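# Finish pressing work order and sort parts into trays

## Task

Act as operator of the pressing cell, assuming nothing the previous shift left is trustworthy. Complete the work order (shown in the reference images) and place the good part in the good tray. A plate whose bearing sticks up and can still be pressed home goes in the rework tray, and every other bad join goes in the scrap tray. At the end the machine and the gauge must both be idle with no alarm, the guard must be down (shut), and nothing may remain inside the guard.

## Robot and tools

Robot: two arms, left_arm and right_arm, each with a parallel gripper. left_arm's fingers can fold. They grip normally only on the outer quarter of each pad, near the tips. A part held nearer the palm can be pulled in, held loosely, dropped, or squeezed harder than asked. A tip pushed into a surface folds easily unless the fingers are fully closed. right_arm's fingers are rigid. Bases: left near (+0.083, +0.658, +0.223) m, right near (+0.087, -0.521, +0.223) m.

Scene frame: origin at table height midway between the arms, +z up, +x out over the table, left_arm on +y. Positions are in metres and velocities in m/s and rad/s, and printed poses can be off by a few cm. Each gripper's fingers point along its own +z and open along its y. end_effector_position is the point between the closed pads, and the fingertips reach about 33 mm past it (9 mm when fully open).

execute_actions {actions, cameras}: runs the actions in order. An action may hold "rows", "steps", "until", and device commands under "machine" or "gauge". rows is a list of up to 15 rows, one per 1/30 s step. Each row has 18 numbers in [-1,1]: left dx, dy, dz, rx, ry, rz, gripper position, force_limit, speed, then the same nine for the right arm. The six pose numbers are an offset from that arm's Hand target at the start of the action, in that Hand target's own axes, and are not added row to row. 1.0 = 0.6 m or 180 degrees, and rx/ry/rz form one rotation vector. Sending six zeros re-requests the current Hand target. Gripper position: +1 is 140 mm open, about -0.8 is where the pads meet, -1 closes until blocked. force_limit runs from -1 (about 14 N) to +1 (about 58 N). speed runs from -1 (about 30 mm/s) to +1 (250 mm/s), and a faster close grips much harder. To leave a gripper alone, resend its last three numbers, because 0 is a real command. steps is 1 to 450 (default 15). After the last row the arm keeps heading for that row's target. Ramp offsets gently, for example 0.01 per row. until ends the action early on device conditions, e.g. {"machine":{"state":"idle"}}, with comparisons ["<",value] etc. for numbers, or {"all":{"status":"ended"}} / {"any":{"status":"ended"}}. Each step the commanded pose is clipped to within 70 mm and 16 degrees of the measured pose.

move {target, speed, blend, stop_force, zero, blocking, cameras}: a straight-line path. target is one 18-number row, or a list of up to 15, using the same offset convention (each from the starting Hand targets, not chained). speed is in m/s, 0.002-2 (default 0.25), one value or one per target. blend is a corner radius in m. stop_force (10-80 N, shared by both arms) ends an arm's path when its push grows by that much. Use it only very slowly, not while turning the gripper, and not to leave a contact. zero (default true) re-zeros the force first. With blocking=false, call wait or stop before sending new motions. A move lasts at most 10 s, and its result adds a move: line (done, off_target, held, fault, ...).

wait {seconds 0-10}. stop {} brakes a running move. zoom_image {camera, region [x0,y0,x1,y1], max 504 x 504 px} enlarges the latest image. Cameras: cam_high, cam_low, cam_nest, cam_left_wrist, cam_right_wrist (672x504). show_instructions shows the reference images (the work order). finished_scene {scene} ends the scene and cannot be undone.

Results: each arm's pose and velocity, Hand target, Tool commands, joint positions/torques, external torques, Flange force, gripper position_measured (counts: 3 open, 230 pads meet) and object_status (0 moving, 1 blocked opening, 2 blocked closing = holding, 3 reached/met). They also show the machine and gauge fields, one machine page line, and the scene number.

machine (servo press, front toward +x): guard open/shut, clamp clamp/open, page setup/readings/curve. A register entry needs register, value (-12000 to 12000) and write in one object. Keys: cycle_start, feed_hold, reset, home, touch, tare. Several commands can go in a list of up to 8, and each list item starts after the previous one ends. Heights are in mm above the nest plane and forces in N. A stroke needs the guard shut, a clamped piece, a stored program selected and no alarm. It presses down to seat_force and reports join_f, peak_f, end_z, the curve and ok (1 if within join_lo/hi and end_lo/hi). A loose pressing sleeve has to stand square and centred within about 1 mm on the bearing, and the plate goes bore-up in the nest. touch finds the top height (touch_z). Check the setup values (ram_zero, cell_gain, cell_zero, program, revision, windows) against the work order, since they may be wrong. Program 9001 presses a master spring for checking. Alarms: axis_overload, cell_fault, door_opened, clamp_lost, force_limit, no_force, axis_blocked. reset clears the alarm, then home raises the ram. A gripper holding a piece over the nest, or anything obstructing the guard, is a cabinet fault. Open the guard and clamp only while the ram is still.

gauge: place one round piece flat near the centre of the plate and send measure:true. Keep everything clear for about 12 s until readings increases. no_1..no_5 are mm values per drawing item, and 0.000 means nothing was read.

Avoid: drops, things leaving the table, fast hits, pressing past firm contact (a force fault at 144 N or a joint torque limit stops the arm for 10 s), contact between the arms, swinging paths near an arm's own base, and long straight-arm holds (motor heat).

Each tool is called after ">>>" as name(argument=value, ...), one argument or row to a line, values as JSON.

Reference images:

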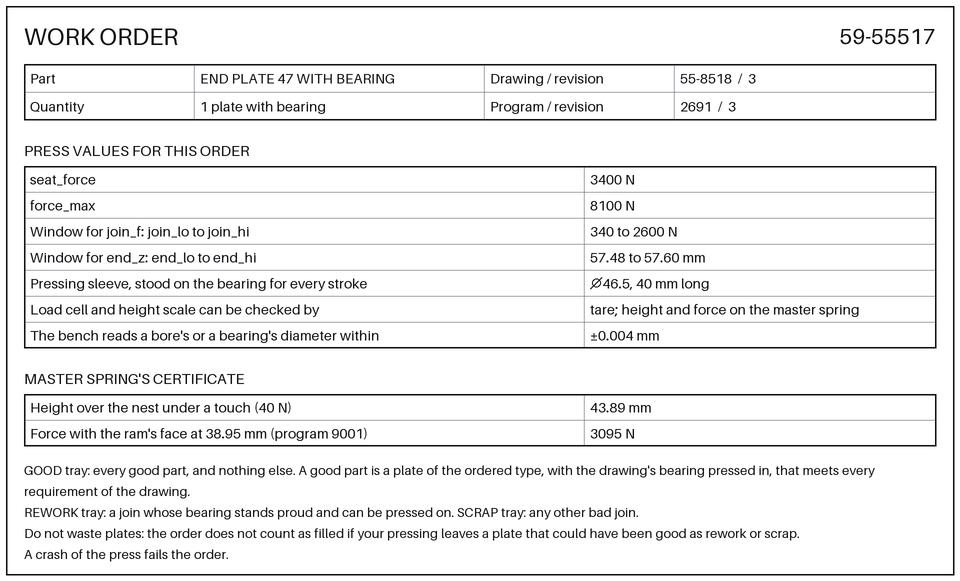

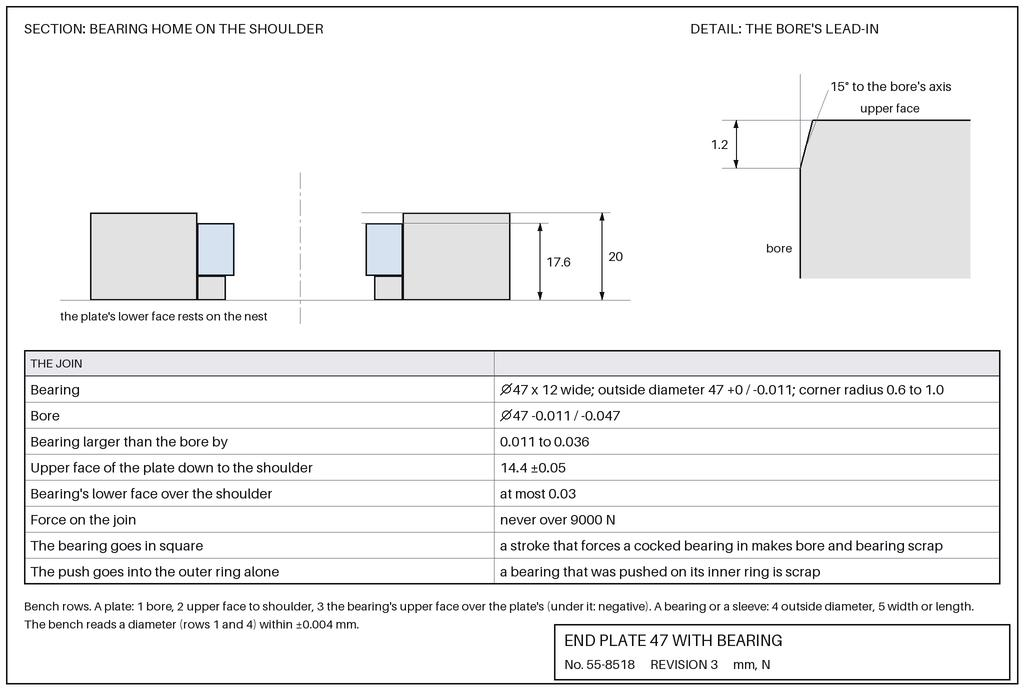

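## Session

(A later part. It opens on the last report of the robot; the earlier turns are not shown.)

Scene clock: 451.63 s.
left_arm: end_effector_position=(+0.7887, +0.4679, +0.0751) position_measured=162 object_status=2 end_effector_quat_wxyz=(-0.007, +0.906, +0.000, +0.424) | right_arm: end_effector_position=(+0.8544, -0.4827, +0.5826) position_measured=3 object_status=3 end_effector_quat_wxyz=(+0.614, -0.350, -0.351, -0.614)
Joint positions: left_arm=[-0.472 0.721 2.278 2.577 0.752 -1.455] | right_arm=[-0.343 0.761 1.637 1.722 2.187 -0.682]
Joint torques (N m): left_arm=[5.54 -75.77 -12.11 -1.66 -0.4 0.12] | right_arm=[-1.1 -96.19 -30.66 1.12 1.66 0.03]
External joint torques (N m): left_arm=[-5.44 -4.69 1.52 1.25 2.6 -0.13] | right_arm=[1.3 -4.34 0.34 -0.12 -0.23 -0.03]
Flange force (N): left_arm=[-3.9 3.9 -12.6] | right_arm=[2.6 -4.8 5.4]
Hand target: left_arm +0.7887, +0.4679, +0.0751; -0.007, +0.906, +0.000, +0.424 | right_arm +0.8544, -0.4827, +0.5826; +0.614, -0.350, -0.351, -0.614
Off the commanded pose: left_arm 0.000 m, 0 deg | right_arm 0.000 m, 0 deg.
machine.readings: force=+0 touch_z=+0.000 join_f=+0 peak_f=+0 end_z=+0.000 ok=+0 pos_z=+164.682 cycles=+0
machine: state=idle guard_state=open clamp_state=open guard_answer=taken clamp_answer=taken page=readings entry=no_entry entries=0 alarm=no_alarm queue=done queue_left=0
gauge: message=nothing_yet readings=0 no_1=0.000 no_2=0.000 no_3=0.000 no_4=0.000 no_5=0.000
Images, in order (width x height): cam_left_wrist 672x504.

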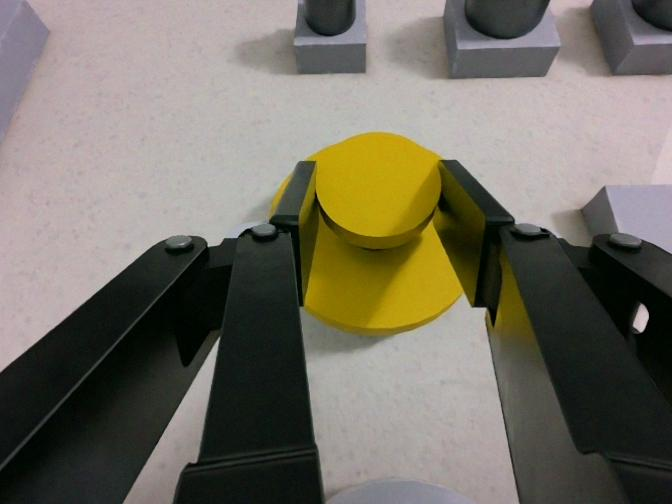

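>>> move(
  target=[0.0766,0,-0.0643,0,0,0,-1,0.2,-0.8,0,0,0,0,0,0,1,1,1],
  speed=0.06,
  cameras=["cam_left_wrist","cam_right_wrist"],
)

Scene clock: 456.33 s.
left_arm: end_effector_position=(+0.7884, +0.4672, +0.1351) position_measured=162 object_status=2 end_effector_quat_wxyz=(-0.007, +0.906, +0.000, +0.424) | right_arm: end_effector_position=(+0.8544, -0.4827, +0.5826) position_measured=3 object_status=3 end_effector_quat_wxyz=(+0.614, -0.350, -0.351, -0.614)
Joint positions: left_arm=[-0.474 0.595 2.291 2.5 0.66 -1.356] | right_arm=[-0.343 0.761 1.637 1.722 2.187 -0.682]
Joint torques (N m): left_arm=[1.58 -85.81 -17.44 -0.95 3.5 0.01] | right_arm=[-1.49 -96.08 -30.65 1.15 1.67 0.04]
External joint torques (N m): left_arm=[-2.02 11.29 2.01 0.35 -1.35 -0.01] | right_arm=[1.46 -3.94 0.41 -0.14 -0.24 -0.04]
Flange force (N): left_arm=[-15.4 4.1 15.2] | right_arm=[2.1 -4.5 5.3]
Hand target: left_arm +0.7885, +0.4672, +0.1351; -0.007, +0.906, +0.000, +0.424 | right_arm +0.8544, -0.4827, +0.5826; +0.614, -0.350, -0.351, -0.614
Off the commanded pose: left_arm 0.000 m, 0 deg | right_arm 0.000 m, 0 deg.
machine.readings: force=+0 touch_z=+0.000 join_f=+0 peak_f=+0 end_z=+0.000 ok=+0 pos_z=+164.682 cycles=+0
machine: state=idle guard_state=open clamp_state=open guard_answer=taken clamp_answer=taken page=readings entry=no_entry entries=0 alarm=no_alarm queue=done queue_left=0
gauge: message=nothing_yet readings=0 no_1=0.000 no_2=0.000 no_3=0.000 no_4=0.000 no_5=0.000
move: done
Images, in order (width x height): cam_left_wrist 672x504, cam_right_wrist 672x504.

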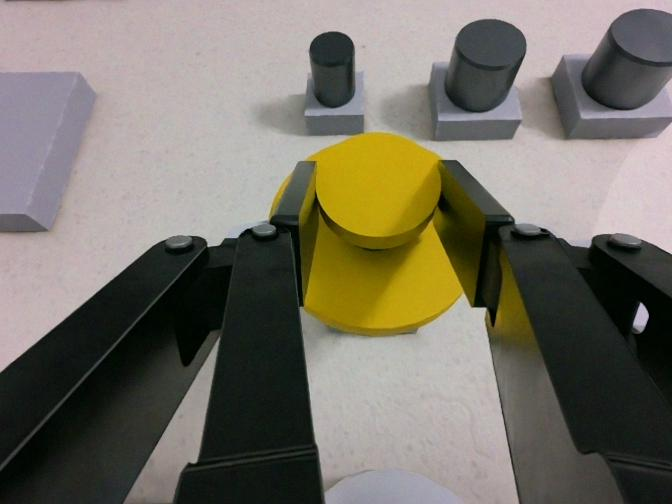

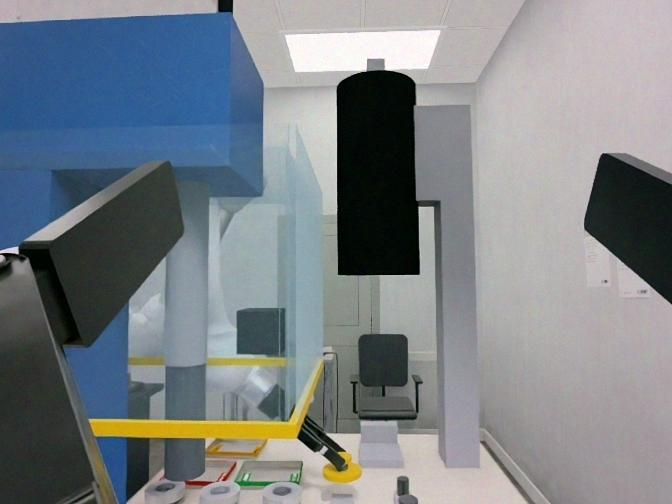

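>>> move(
  target=[
    [0.03,0,-0.08,0,0,0,-1,0.2,-0.8,0,0,0,0,-0.1,0,1,1,1],
    [-0.057,0.117,-0.366,-0.1915,0,0.161,-1,0.2,-0.8,0,0,0,0,-0.2,0,1,1,1],
  ],
  speed=0.15,
  blend=0.03,
  cameras=["cam_left_wrist","cam_right_wrist","cam_high"],
)

Scene clock: 471.80 s.
left_arm: end_effector_position=(+0.5984, +0.3942, +0.2486) position_measured=162 object_status=2 end_effector_quat_wxyz=(+0.154, +0.839, -0.347, +0.390) | right_arm: end_effector_position=(+0.8544, -0.4827, +0.5826) position_measured=3 object_status=3 end_effector_quat_wxyz=(-0.476, +0.522, +0.524, +0.476)
Joint positions: left_arm=[-0.351 0.213 2.54 3.791 0.527 -1.86] | right_arm=[-0.394 0.576 1.523 1.273 1.868 -0.594]
Joint torques (N m): left_arm=[1.55 -47.26 -17.97 -2.67 3.07 0] | right_arm=[-1.38 -87.71 -37.08 3.38 1.75 0.05]
External joint torques (N m): left_arm=[-1.5 9.19 1.98 0.99 -0.98 0] | right_arm=[1.62 -4.47 0.28 -0.19 -0.26 -0.06]
Flange force (N): left_arm=[0.0 0.0 0.0] | right_arm=[3.6 -5.8 4.1]
Hand target: left_arm +0.5984, +0.3942, +0.2486; +0.154, +0.839, -0.347, +0.390 | right_arm +0.8544, -0.4827, +0.5826; -0.476, +0.522, +0.524, +0.476
Off the commanded pose: left_arm 0.000 m, 0 deg | right_arm 0.000 m, 0 deg.
machine.readings: force=+0 touch_z=+0.000 join_f=+0 peak_f=+0 end_z=+0.000 ok=+0 pos_z=+164.682 cycles=+0
machine: state=idle guard_state=open clamp_state=open guard_answer=taken clamp_answer=taken page=readings entry=no_entry entries=0 alarm=no_alarm queue=done queue_left=0
gauge: message=nothing_yet readings=0 no_1=0.000 no_2=0.000 no_3=0.000 no_4=0.000 no_5=0.000
move: done
Images, in order (width x height): cam_high 672x504, cam_left_wrist 672x504, cam_right_wrist 672x504.

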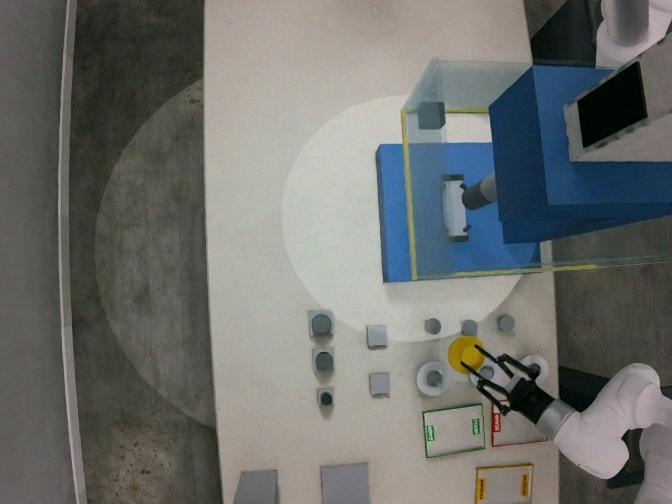

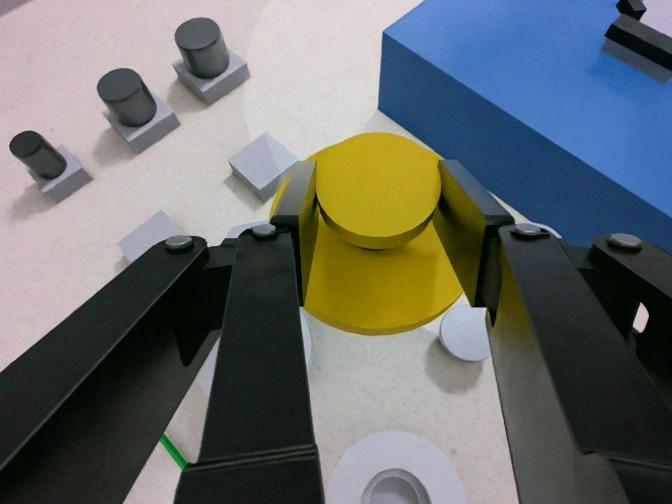

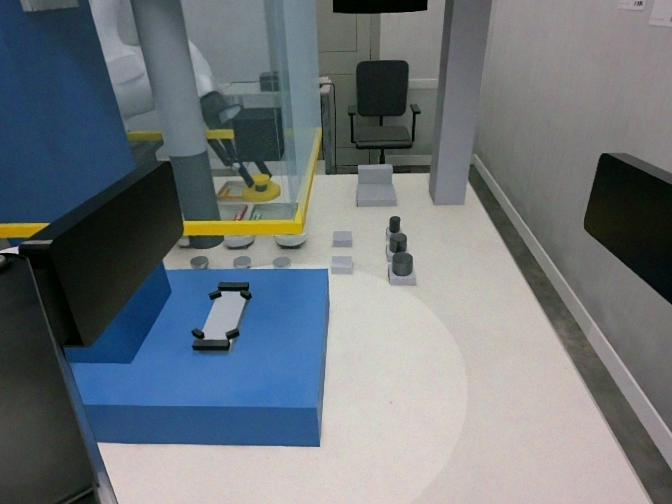

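>>> move(
  target=[0.0477,0.147,0.0568,-0.1915,0,0.161,-1,0.2,-0.8,0,0,0,0,0,0,1,1,1],
  speed=0.15,
  cameras=["cam_left_wrist","cam_right_wrist","cam_high"],
)

Scene clock: 478.53 s.
left_arm: end_effector_position=(+0.5681, +0.3002, +0.2472) position_measured=162 object_status=2 end_effector_quat_wxyz=(+0.292, +0.644, -0.642, +0.297) | right_arm: end_effector_position=(+0.8544, -0.4827, +0.5826) position_measured=3 object_status=3 end_effector_quat_wxyz=(-0.476, +0.522, +0.524, +0.476)
Joint positions: left_arm=[-0.28 0.368 2.27 4.879 0.825 -2.245] | right_arm=[-0.394 0.576 1.523 1.273 1.868 -0.594]
Joint torques (N m): left_arm=[1.88 -64.7 -19.24 -2.34 2.48 -0.05] | right_arm=[-1.23 -87.83 -37.06 3.39 1.7 0.04]
External joint torques (N m): left_arm=[-2.08 9.43 1.67 1.69 -0.79 0.05] | right_arm=[1.37 -3.65 0.53 -0.22 -0.23 -0.04]
Flange force (N): left_arm=[-8.9 -6.8 12.7] | right_arm=[2.7 -5.4 3.7]
Hand target: left_arm +0.5681, +0.3002, +0.2472; +0.292, +0.644, -0.642, +0.297 | right_arm +0.8544, -0.4827, +0.5826; -0.476, +0.522, +0.524, +0.476
Off the commanded pose: left_arm 0.000 m, 0 deg | right_arm 0.000 m, 0 deg.
machine.readings: force=+0 touch_z=+0.000 join_f=+0 peak_f=+0 end_z=+0.000 ok=+0 pos_z=+164.682 cycles=+0
machine: state=idle guard_state=open clamp_state=open guard_answer=taken clamp_answer=taken page=readings entry=no_entry entries=0 alarm=no_alarm queue=done queue_left=0
gauge: message=nothing_yet readings=0 no_1=0.000 no_2=0.000 no_3=0.000 no_4=0.000 no_5=0.000
move: done
Images, in order (width x height): cam_high 672x504, cam_left_wrist 672x504, cam_right_wrist 672x504.

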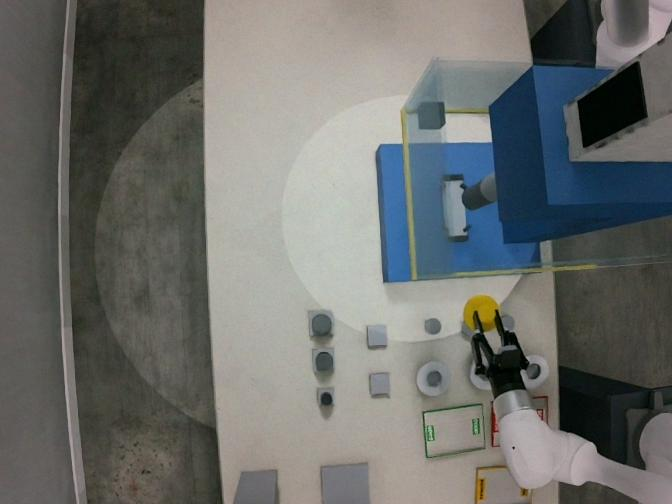

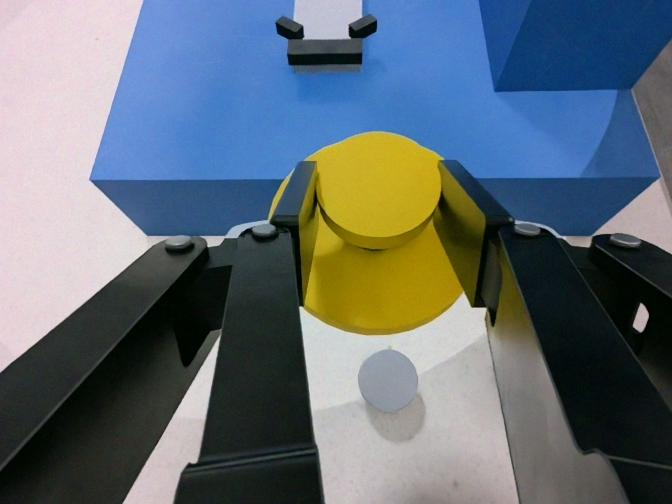

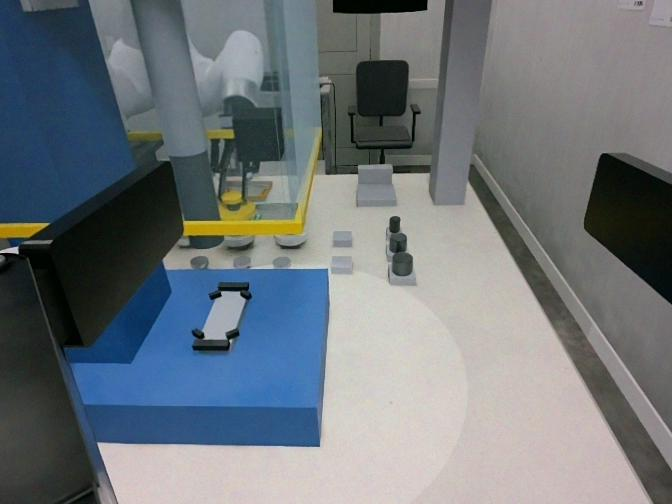

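>>> move(
  target=[
    [-0.06,-0.0717,0.0504,0,0,0,-1,0.2,-0.8,0,0,0,0,0,0,1,1,1],
    [0.122,-0.0717,0.267,0,0,0,-1,0.2,-0.8,0,0,0,0,0,0,1,1,1],
  ],
  speed=0.12,
  blend=[0.02,0],
  cameras=["cam_left_wrist","cam_right_wrist","cam_nest"],
)

Scene clock: 502.33 s.
left_arm: end_effector_position=(+0.6122, +0.1314, +0.1982) position_measured=162 object_status=2 end_effector_quat_wxyz=(+0.292, +0.644, -0.642, +0.297) | right_arm: end_effector_position=(+0.8544, -0.4827, +0.5826) position_measured=3 object_status=3 end_effector_quat_wxyz=(-0.476, +0.522, +0.524, +0.476)
Joint positions: left_arm=[-0.533 0.548 2.09 4.666 0.703 -2.256] | right_arm=[-0.394 0.576 1.523 1.273 1.868 -0.594]
Joint torques (N m): left_arm=[1.64 -83.88 -19.67 -2.37 2.36 0.06] | right_arm=[-1.39 -87.77 -37.15 3.41 1.75 0.05]
External joint torques (N m): left_arm=[-1.8 10.85 1.43 1.36 -0.68 -0.06] | right_arm=[1.77 -4.35 0.35 -0.24 -0.27 -0.05]
Flange force (N): left_arm=[-7.7 -6.9 13.8] | right_arm=[3.4 -5.7 4.3]
Hand target: left_arm +0.6122, +0.1313, +0.1982; +0.292, +0.644, -0.642, +0.297 | right_arm +0.8544, -0.4827, +0.5826; -0.476, +0.522, +0.524, +0.476
Off the commanded pose: left_arm 0.000 m, 0 deg | right_arm 0.000 m, 0 deg.
machine.readings: force=+0 touch_z=+0.000 join_f=+0 peak_f=+0 end_z=+0.000 ok=+0 pos_z=+164.682 cycles=+0
machine: state=idle guard_state=open clamp_state=open guard_answer=taken clamp_answer=taken page=readings entry=no_entry entries=0 alarm=no_alarm queue=done queue_left=0
gauge: message=nothing_yet readings=0 no_1=0.000 no_2=0.000 no_3=0.000 no_4=0.000 no_5=0.000
move: done
Images, in order (width x height): cam_nest 672x504, cam_left_wrist 672x504, cam_right_wrist 672x504.

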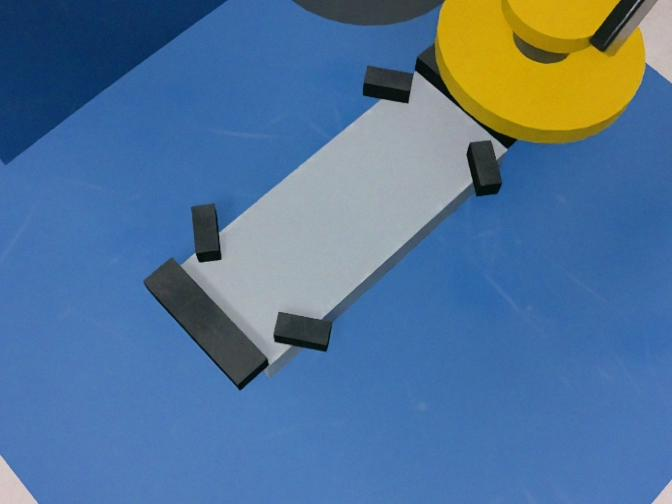

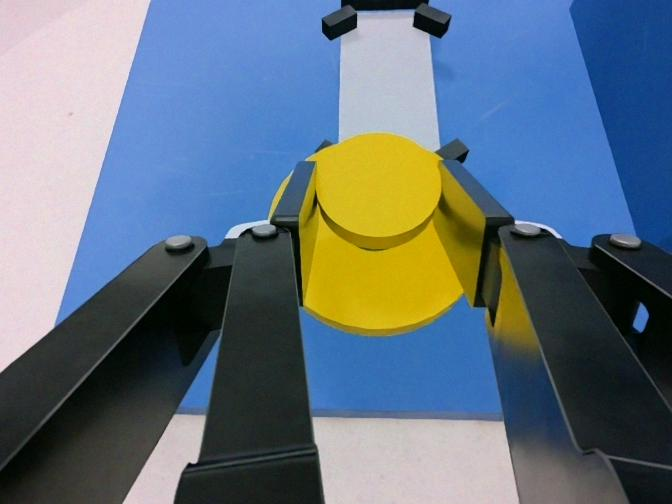

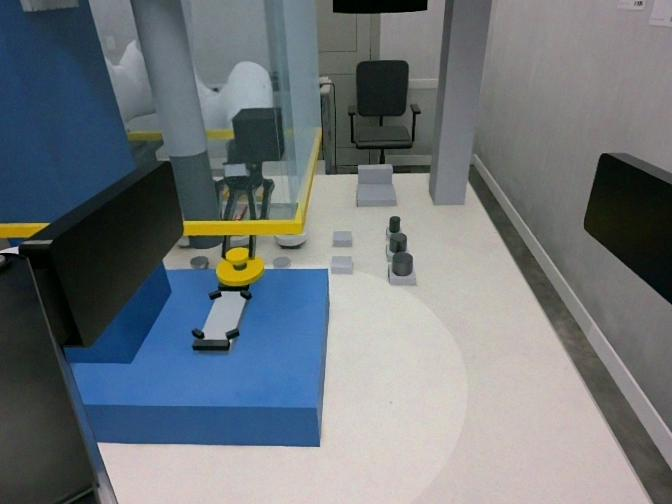

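>>> move(
  target=[0.1125,0.0167,0.134,0,0,0,-1,0.2,-0.8,0,0,0,0,0,0,1,1,1],
  speed=0.1,
  cameras=["cam_left_wrist","cam_right_wrist","cam_nest"],
)

Scene clock: 511.40 s.
left_arm: end_effector_position=(+0.6028, +0.0263, +0.1967) position_measured=162 object_status=2 end_effector_quat_wxyz=(+0.292, +0.644, -0.642, +0.297) | right_arm: end_effector_position=(+0.8544, -0.4827, +0.5826) position_measured=3 object_status=3 end_effector_quat_wxyz=(-0.476, +0.522, +0.524, +0.476)
Joint positions: left_arm=[-0.681 0.594 1.994 4.593 0.625 -2.326] | right_arm=[-0.394 0.576 1.523 1.273 1.868 -0.594]
Joint torques (N m): left_arm=[2.22 -91.32 -22.7 -2.58 2.13 -0.02] | right_arm=[-0.95 -87.86 -37.07 3.4 1.74 0.01]
External joint torques (N m): left_arm=[-2.1 11.78 2.25 1.43 -0.56 0.02] | right_arm=[0.84 -4.23 0.32 -0.2 -0.26 -0.01]
Flange force (N): left_arm=[-7.0 -5.8 14.5] | right_arm=[3.3 -5.9 3.2]
Hand target: left_arm +0.6028, +0.0263, +0.1967; +0.292, +0.644, -0.642, +0.297 | right_arm +0.8544, -0.4827, +0.5826; -0.476, +0.522, +0.524, +0.476
Off the commanded pose: left_arm 0.000 m, 0 deg | right_arm 0.000 m, 0 deg.
machine.readings: force=+0 touch_z=+0.000 join_f=+0 peak_f=+0 end_z=+0.000 ok=+0 pos_z=+164.682 cycles=+0
machine: state=idle guard_state=open clamp_state=open guard_answer=taken clamp_answer=taken page=readings entry=no_entry entries=0 alarm=no_alarm queue=done queue_left=0
gauge: message=nothing_yet readings=0 no_1=0.000 no_2=0.000 no_3=0.000 no_4=0.000 no_5=0.000
move: done
Images, in order (width x height): cam_nest 672x504, cam_left_wrist 672x504, cam_right_wrist 672x504.

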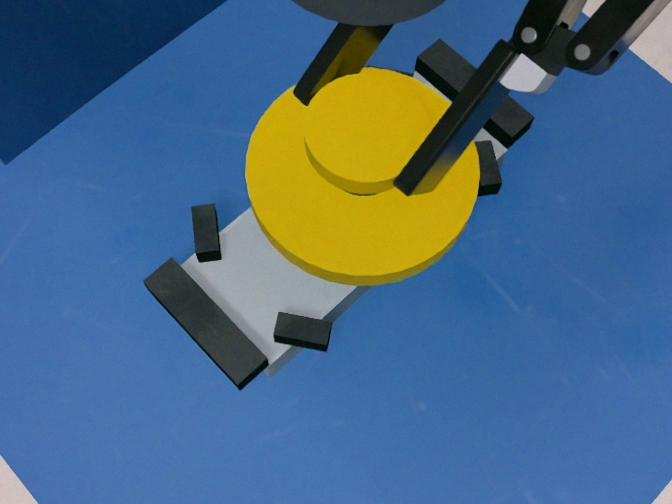

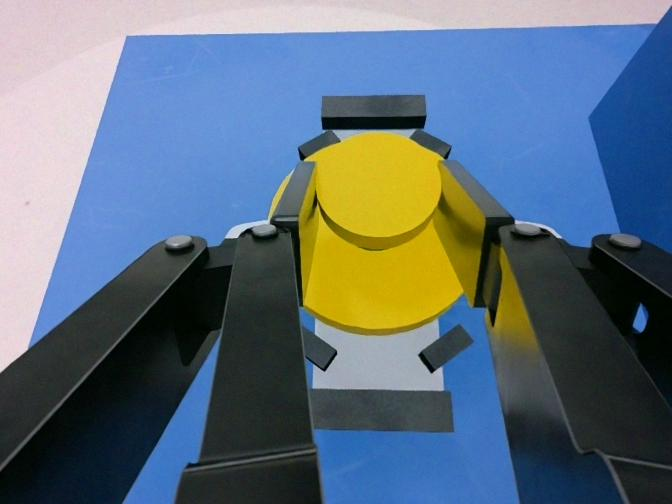

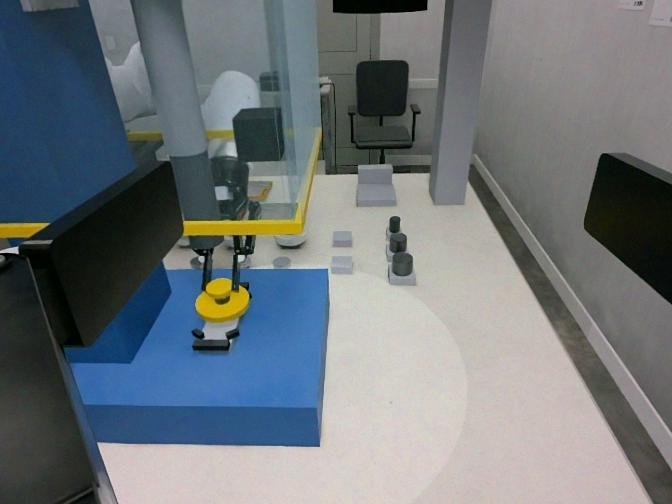

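>>> move(
  target=[-0.0255,0,0.0214,0,0,0,-1,0.2,-0.8,0,0,0,0,0,0,1,1,1],
  speed=0.06,
  cameras=["cam_left_wrist","cam_nest"],
)

Scene clock: 514.90 s.
left_arm: end_effector_position=(+0.6029, +0.0266, +0.1767) position_measured=162 object_status=2 end_effector_quat_wxyz=(+0.292, +0.644, -0.642, +0.297) | right_arm: end_effector_position=(+0.8544, -0.4827, +0.5826) position_measured=3 object_status=3 end_effector_quat_wxyz=(-0.476, +0.522, +0.524, +0.476)
Joint positions: left_arm=[-0.681 0.624 1.996 4.549 0.629 -2.272] | right_arm=[-0.394 0.576 1.523 1.273 1.868 -0.594]
Joint torques (N m): left_arm=[1.4 -92.34 -21.44 -2.63 2.38 0] | right_arm=[-1.31 -87.75 -37.08 3.39 1.74 0.05]
External joint torques (N m): left_arm=[-1.33 11.63 2.5 1.45 -0.74 0] | right_arm=[0.86 -4.42 0.25 -0.17 -0.25 -0.05]
Flange force (N): left_arm=[-8.0 -5.8 13.3] | right_arm=[3.5 -6.0 3.2]
Hand target: left_arm +0.6029, +0.0266, +0.1767; +0.292, +0.644, -0.642, +0.297 | right_arm +0.8544, -0.4827, +0.5826; -0.476, +0.522, +0.524, +0.476
Off the commanded pose: left_arm 0.000 m, 0 deg | right_arm 0.000 m, 0 deg.
machine.readings: force=+0 touch_z=+0.000 join_f=+0 peak_f=+0 end_z=+0.000 ok=+0 pos_z=+164.682 cycles=+0
machine: state=idle guard_state=open clamp_state=open guard_answer=taken clamp_answer=taken page=readings entry=no_entry entries=0 alarm=no_alarm queue=done queue_left=0
gauge: message=nothing_yet readings=0 no_1=0.000 no_2=0.000 no_3=0.000 no_4=0.000 no_5=0.000
move: done
Images, in order (width x height): cam_nest 672x504, cam_left_wrist 672x504.

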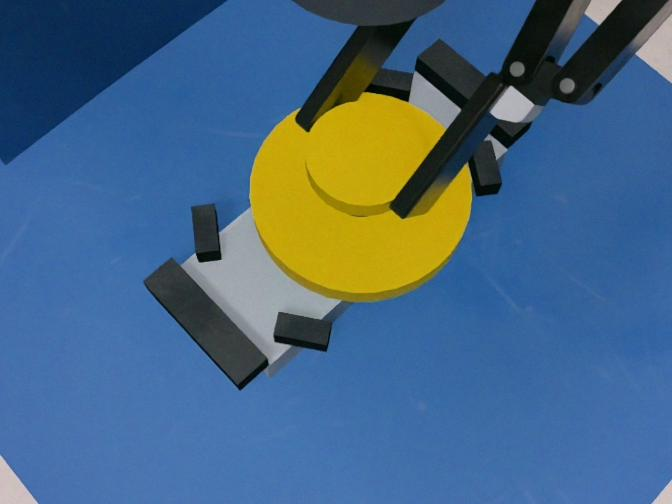

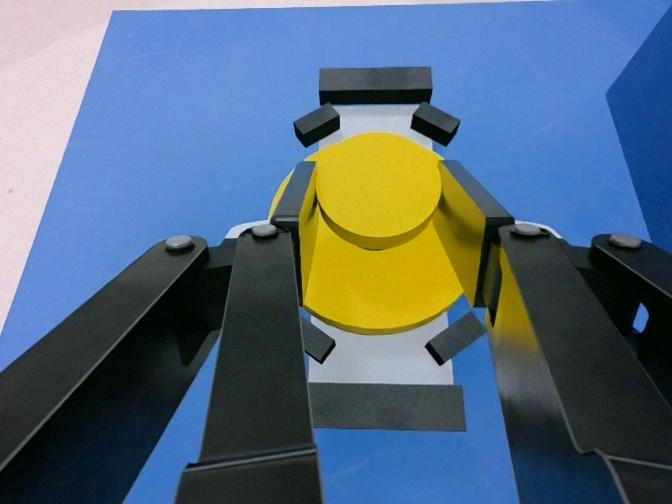

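>>> move(
  target=[-0.0565,0.005,0.0495,0,0,0,-1,0.2,-0.8,0,0,0,0,0,0,1,1,1],
  speed=0.015,
  stop_force=12,
  cameras=["cam_left_wrist","cam_nest","cam_right_wrist"],
)

Scene clock: 526.00 s.
left_arm: end_effector_position=(+0.6028, +0.0265, +0.1737) position_measured=162 object_status=2 end_effector_quat_wxyz=(+0.292, +0.644, -0.642, +0.297) | right_arm: end_effector_position=(+0.8544, -0.4827, +0.5826) position_measured=3 object_status=3 end_effector_quat_wxyz=(-0.476, +0.522, +0.524, +0.476)
Joint positions: left_arm=[-0.681 0.629 1.997 4.542 0.63 -2.263] | right_arm=[-0.394 0.576 1.523 1.273 1.868 -0.594]
Joint torques (N m): left_arm=[0.23 -77.14 -16.53 -1.56 -0.8 -0.29] | right_arm=[-1.28 -87.76 -37.04 3.4 1.74 0.04]
External joint torques (N m): left_arm=[-0.29 -3.78 -2.4 0.37 2.46 0.29] | right_arm=[1.66 -4.5 0.29 -0.22 -0.26 -0.04]
Flange force (N): left_arm=[3.5 -2.1 -4.1] | right_arm=[3.6 -5.8 4.2]
Hand target: left_arm +0.6028, +0.0265, +0.1737; +0.292, +0.644, -0.642, +0.297 (not the last commanded pose) | right_arm +0.8544, -0.4827, +0.5826; -0.476, +0.522, +0.524, +0.476
Off the commanded pose: left_arm 0.042 m, 0 deg | right_arm 0.000 m, 0 deg.
machine.readings: force=+0 touch_z=+0.000 join_f=+0 peak_f=+0 end_z=+0.000 ok=+0 pos_z=+164.682 cycles=+0
machine: state=idle guard_state=open clamp_state=open guard_answer=taken clamp_answer=taken page=readings entry=no_entry entries=0 alarm=no_alarm queue=done queue_left=0
gauge: message=nothing_yet readings=0 no_1=0.000 no_2=0.000 no_3=0.000 no_4=0.000 no_5=0.000
move: contact (left_arm)
Images, in order (width x height): cam_nest 672x504, cam_left_wrist 672x504, cam_right_wrist 672x504.

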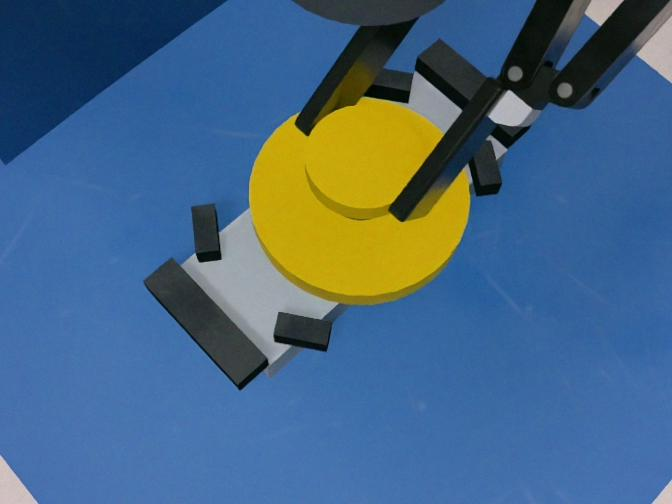

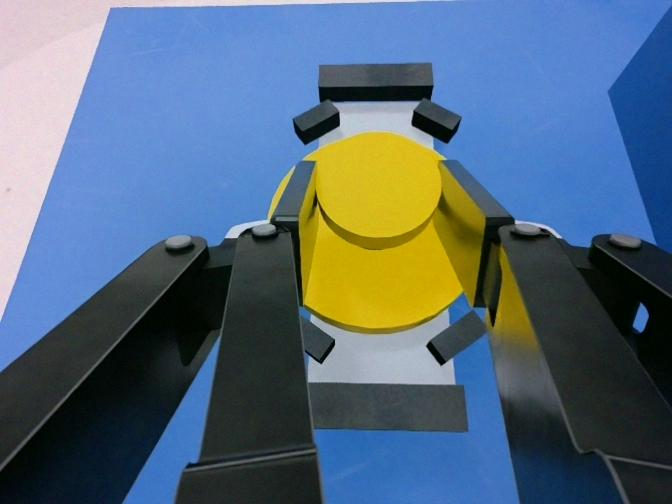

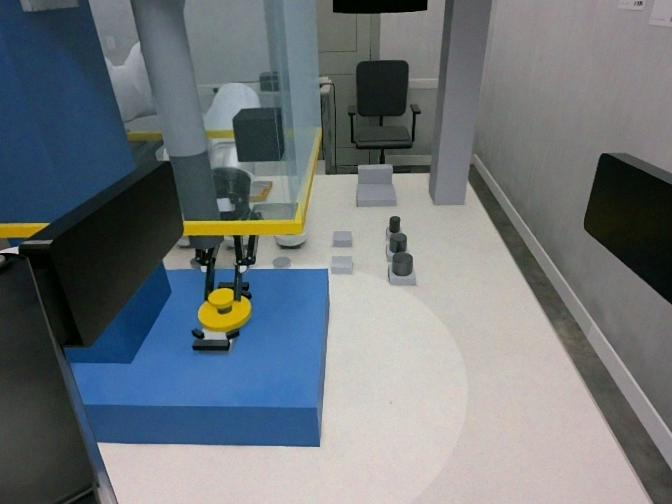

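>>> move(
  target=[
    [0.006,0,-0.0054,0,0,0,-1,0.2,-0.8,0,0,0,0,0,0,1,1,1],
    [0.0125,0.0067,0.0023,0,0,0,-1,0.2,-0.8,0,0,0,0,0,0,1,1,1],
  ],
  speed=0.04,
)

>>> move(
  target=[-0.0565,0,0.0495,0,0,0,-1,0.2,-0.8,0,0,0,0,0,0,1,1,1],
  speed=0.015,
  stop_force=12,
  cameras=["cam_left_wrist","cam_nest"],
)

Scene clock: 533.40 s.
left_arm: end_effector_position=(+0.5988, +0.0205, +0.1785) position_measured=162 object_status=2 end_effector_quat_wxyz=(+0.292, +0.644, -0.642, +0.297) | right_arm: end_effector_position=(+0.8544, -0.4827, +0.5826) position_measured=3 object_status=3 end_effector_quat_wxyz=(-0.476, +0.522, +0.524, +0.476)
Joint positions: left_arm=[-0.692 0.622 1.996 4.542 0.624 -2.275] | right_arm=[-0.394 0.576 1.523 1.273 1.868 -0.594]
Joint torques (N m): left_arm=[1.49 -92.65 -21.57 -2.55 2.39 -0.15] | right_arm=[-1.21 -87.77 -37.17 3.4 1.72 0.04]
External joint torques (N m): left_arm=[-1.59 11.68 2.27 1.34 -0.73 0.15] | right_arm=[0.75 -4.37 0.38 -0.18 -0.24 -0.04]
Flange force (N): left_arm=[-8.1 -5.4 14.1] | right_arm=[3.4 -6.3 3.2]
Hand target: left_arm +0.5988, +0.0205, +0.1785; +0.292, +0.644, -0.642, +0.297 | right_arm +0.8544, -0.4827, +0.5826; -0.476, +0.522, +0.524, +0.476
Off the commanded pose: left_arm 0.000 m, 0 deg | right_arm 0.000 m, 0 deg.
machine.readings: force=+0 touch_z=+0.000 join_f=+0 peak_f=+0 end_z=+0.000 ok=+0 pos_z=+164.682 cycles=+0
machine: state=idle guard_state=open clamp_state=open guard_answer=taken clamp_answer=taken page=readings entry=no_entry entries=0 alarm=no_alarm queue=done queue_left=0
gauge: message=nothing_yet readings=0 no_1=0.000 no_2=0.000 no_3=0.000 no_4=0.000 no_5=0.000
move: done

Scene clock: 534.50 s.
left_arm: end_effector_position=(+0.5988, +0.0204, +0.1736) position_measured=162 object_status=2 end_effector_quat_wxyz=(+0.292, +0.644, -0.642, +0.297) | right_arm: end_effector_position=(+0.8544, -0.4827, +0.5826) position_measured=3 object_status=3 end_effector_quat_wxyz=(-0.476, +0.522, +0.524, +0.476)
Joint positions: left_arm=[-0.692 0.629 1.996 4.53 0.625 -2.261] | right_arm=[-0.394 0.576 1.523 1.273 1.868 -0.594]
Joint torques (N m): left_arm=[2.06 -77.15 -17.34 -1.9 -1.48 -0.29] | right_arm=[-1.16 -87.76 -37.21 3.39 1.72 0.05]
External joint torques (N m): left_arm=[-1.96 -3.85 -1.57 0.69 3.14 0.29] | right_arm=[1.02 -4.42 0.46 -0.19 -0.24 -0.06]
Flange force (N): left_arm=[4.1 0.0 -4.1] | right_arm=[3.4 -6.4 3.6]
Hand target: left_arm +0.5988, +0.0204, +0.1736; +0.292, +0.644, -0.642, +0.297 (not the last commanded pose) | right_arm +0.8544, -0.4827, +0.5826; -0.476, +0.522, +0.524, +0.476
Off the commanded pose: left_arm 0.040 m, 0 deg | right_arm 0.000 m, 0 deg.
machine.readings: force=+0 touch_z=+0.000 join_f=+0 peak_f=+0 end_z=+0.000 ok=+0 pos_z=+164.682 cycles=+0
machine: state=idle guard_state=open clamp_state=open guard_answer=taken clamp_answer=taken page=readings entry=no_entry entries=0 alarm=no_alarm queue=done queue_left=0
gauge: message=nothing_yet readings=0 no_1=0.000 no_2=0.000 no_3=0.000 no_4=0.000 no_5=0.000
move: contact (left_arm)
Images, in order (width x height): cam_nest 672x504, cam_left_wrist 672x504.

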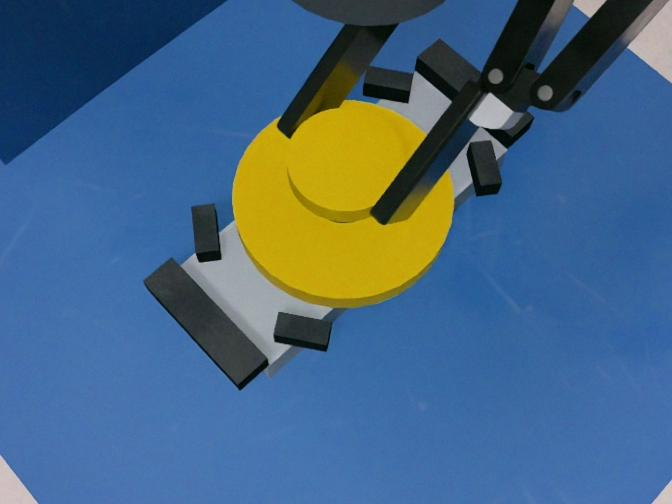

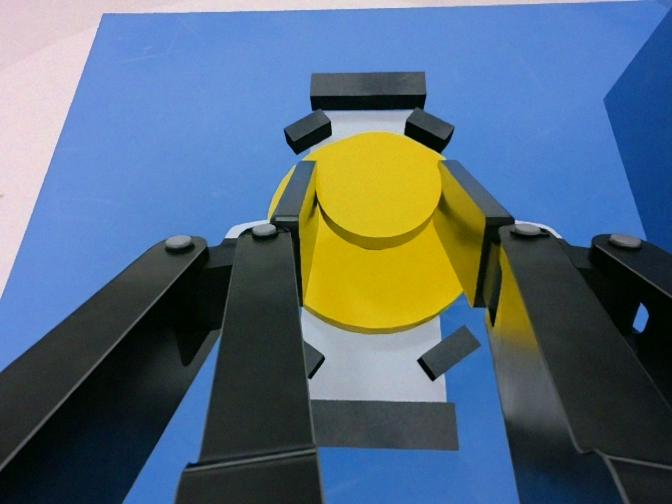

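>>> execute_actions(
  actions=[
    {"rows":[[0,0,0,0,0,0,0.0,0.2,-0.8,0,0,0,0,0,0,1,1,1]],"steps":60},
  ],
  cameras=["cam_left_wrist","cam_nest"],
)

Scene clock: 539.83 s.
left_arm: end_effector_position=(+0.5988, +0.0204, +0.1736) position_measured=129 object_status=3 end_effector_quat_wxyz=(+0.292, +0.644, -0.642, +0.297) | right_arm: end_effector_position=(+0.8544, -0.4827, +0.5826) position_measured=3 object_status=3 end_effector_quat_wxyz=(-0.476, +0.522, +0.524, +0.476)
Joint positions: left_arm=[-0.692 0.629 1.996 4.531 0.625 -2.261] | right_arm=[-0.394 0.576 1.523 1.273 1.868 -0.594]
Joint torques (N m): left_arm=[1.97 -86.47 -17.91 -1.84 0.8 0] | right_arm=[-1.3 -87.72 -37.07 3.41 1.73 0.02]
External joint torques (N m): left_arm=[-1.55 5.1 -0.99 0.65 0.84 0] | right_arm=[1.59 -4.79 0.17 -0.21 -0.25 -0.03]
Flange force (N): left_arm=[-1.8 -5.3 8.2] | right_arm=[4.0 -6.0 4.1]
Hand target: left_arm +0.5988, +0.0204, +0.1736; +0.292, +0.644, -0.642, +0.297 | right_arm +0.8544, -0.4827, +0.5826; -0.476, +0.522, +0.524, +0.476
Off the commanded pose: left_arm 0.000 m, 0 deg | right_arm 0.000 m, 0 deg.
machine.readings: force=+0 touch_z=+0.000 join_f=+0 peak_f=+0 end_z=+0.000 ok=+0 pos_z=+164.682 cycles=+0
machine: state=idle guard_state=open clamp_state=open guard_answer=taken clamp_answer=taken page=readings entry=no_entry entries=0 alarm=no_alarm queue=done queue_left=0
gauge: message=nothing_yet readings=0 no_1=0.000 no_2=0.000 no_3=0.000 no_4=0.000 no_5=0.000
Images, in order (width x height): cam_nest 672x504, cam_left_wrist 672x504.

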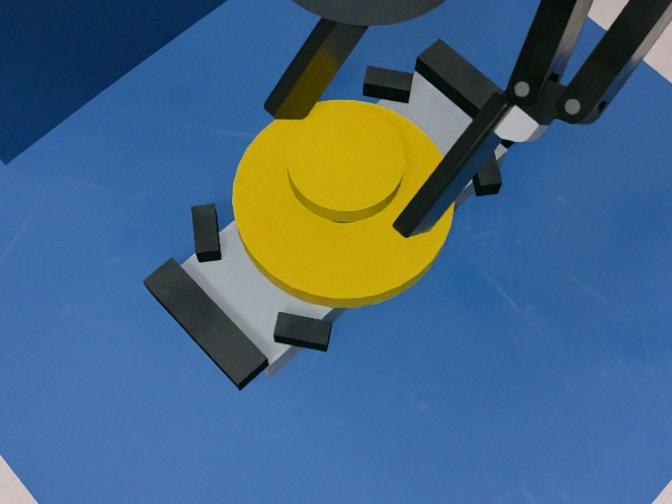

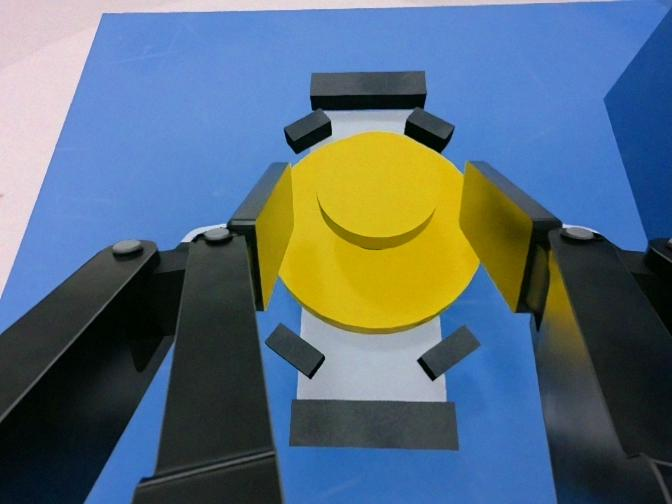

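>>> move(
  target=[
    [0,0,-0.4,0,0,0,0.2,0.2,0.5,0,0,0,0,0,0,1,1,1],
    [-0.107,0,-0.528,0,0,0,0.2,0.2,0.5,0,0,0,0,0,0,1,1,1],
  ],
  speed=0.2,
  blend=0.03,
  cameras=["cam_left_wrist","cam_right_wrist"],
)

>>> execute_actions(
  actions=[
    {"machine":[{"clamp":"clamp"},{"guard":"shut"},{"tare":true},{"touch":true}],"steps":450,"until":{"machine":{"queue":"done"}}},
  ],
  cameras=["cam_nest","cam_right_wrist"],
)

Scene clock: 556.40 s.
left_arm: end_effector_position=(+0.5972, +0.1165, +0.2536) position_measured=104 object_status=3 end_effector_quat_wxyz=(+0.292, +0.645, -0.642, +0.296) | right_arm: end_effector_position=(+0.8544, -0.4827, +0.5826) position_measured=3 object_status=3 end_effector_quat_wxyz=(-0.476, +0.522, +0.524, +0.476)
Joint positions: left_arm=[-0.568 0.453 2.088 4.753 0.683 -2.408] | right_arm=[-0.394 0.576 1.523 1.273 1.868 -0.594]
Joint torques (N m): left_arm=[14.89 -127.85 -42.5 -7.06 8.36 0.54] | right_arm=[-1.49 -87.68 -37.13 3.4 1.75 0.05]
External joint torques (N m): left_arm=[-14.86 59.66 20.59 6.14 -6.93 -0.54] | right_arm=[1.65 -4.46 0.3 -0.21 -0.27 -0.05]
External joint torques when the fault began: left_arm=[-51.3 118.23 29.55 9.88 -13.12 -1.26]
Flange force (N): left_arm=[-40.0 -12.5 80.5] | right_arm=[3.6 -5.8 4.2]
Flange force when the fault began (N): left_arm=[-51.8 -20.1 192.8]
Hand target: left_arm +0.5972, +0.1165, +0.2536; +0.292, +0.645, -0.642, +0.296 (not the last commanded pose) | right_arm +0.8544, -0.4827, +0.5826; -0.476, +0.522, +0.524, +0.476
Tool commands: left_gripper/position=+0.2 left_gripper/force_limit=+0.2 left_gripper/speed=+0.498039 right_gripper/position=+1.0 right_gripper/force_limit=+1.0 right_gripper/speed=+1.0
Off the commanded pose: left_arm 0.202 m, 0 deg | right_arm 0.000 m, 0 deg.
FORCE FAULT: contact force on the left arm reached its limit, and that arm stopped for 10 seconds. The contact can be on any part of that arm, not only on its tool. That arm's remaining commands of this call were not run. That arm's target is now where it stood when the stop ended, not its last command. That arm accepts commands again.
machine.readings: force=+0 touch_z=+0.000 join_f=+0 peak_f=+0 end_z=+0.000 ok=+0 pos_z=+164.682 cycles=+0
machine: state=idle guard_state=open clamp_state=open guard_answer=taken clamp_answer=taken page=readings entry=no_entry entries=0 alarm=no_alarm queue=done queue_left=0
gauge: message=nothing_yet readings=0 no_1=0.000 no_2=0.000 no_3=0.000 no_4=0.000 no_5=0.000
move: fault (left_arm); path passed 0 of 2 targets
Images, in order (width x height): cam_left_wrist 672x504, cam_right_wrist 672x504.

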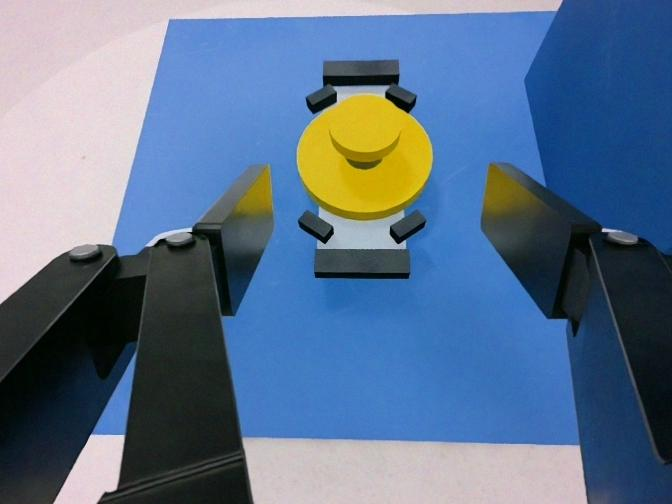

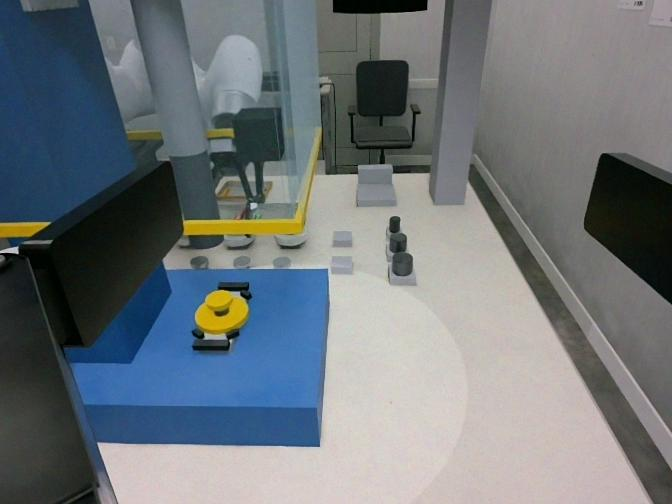

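not run: an earlier result of this reply reported a stop or a fault. Calls in your next reply go to the robot.


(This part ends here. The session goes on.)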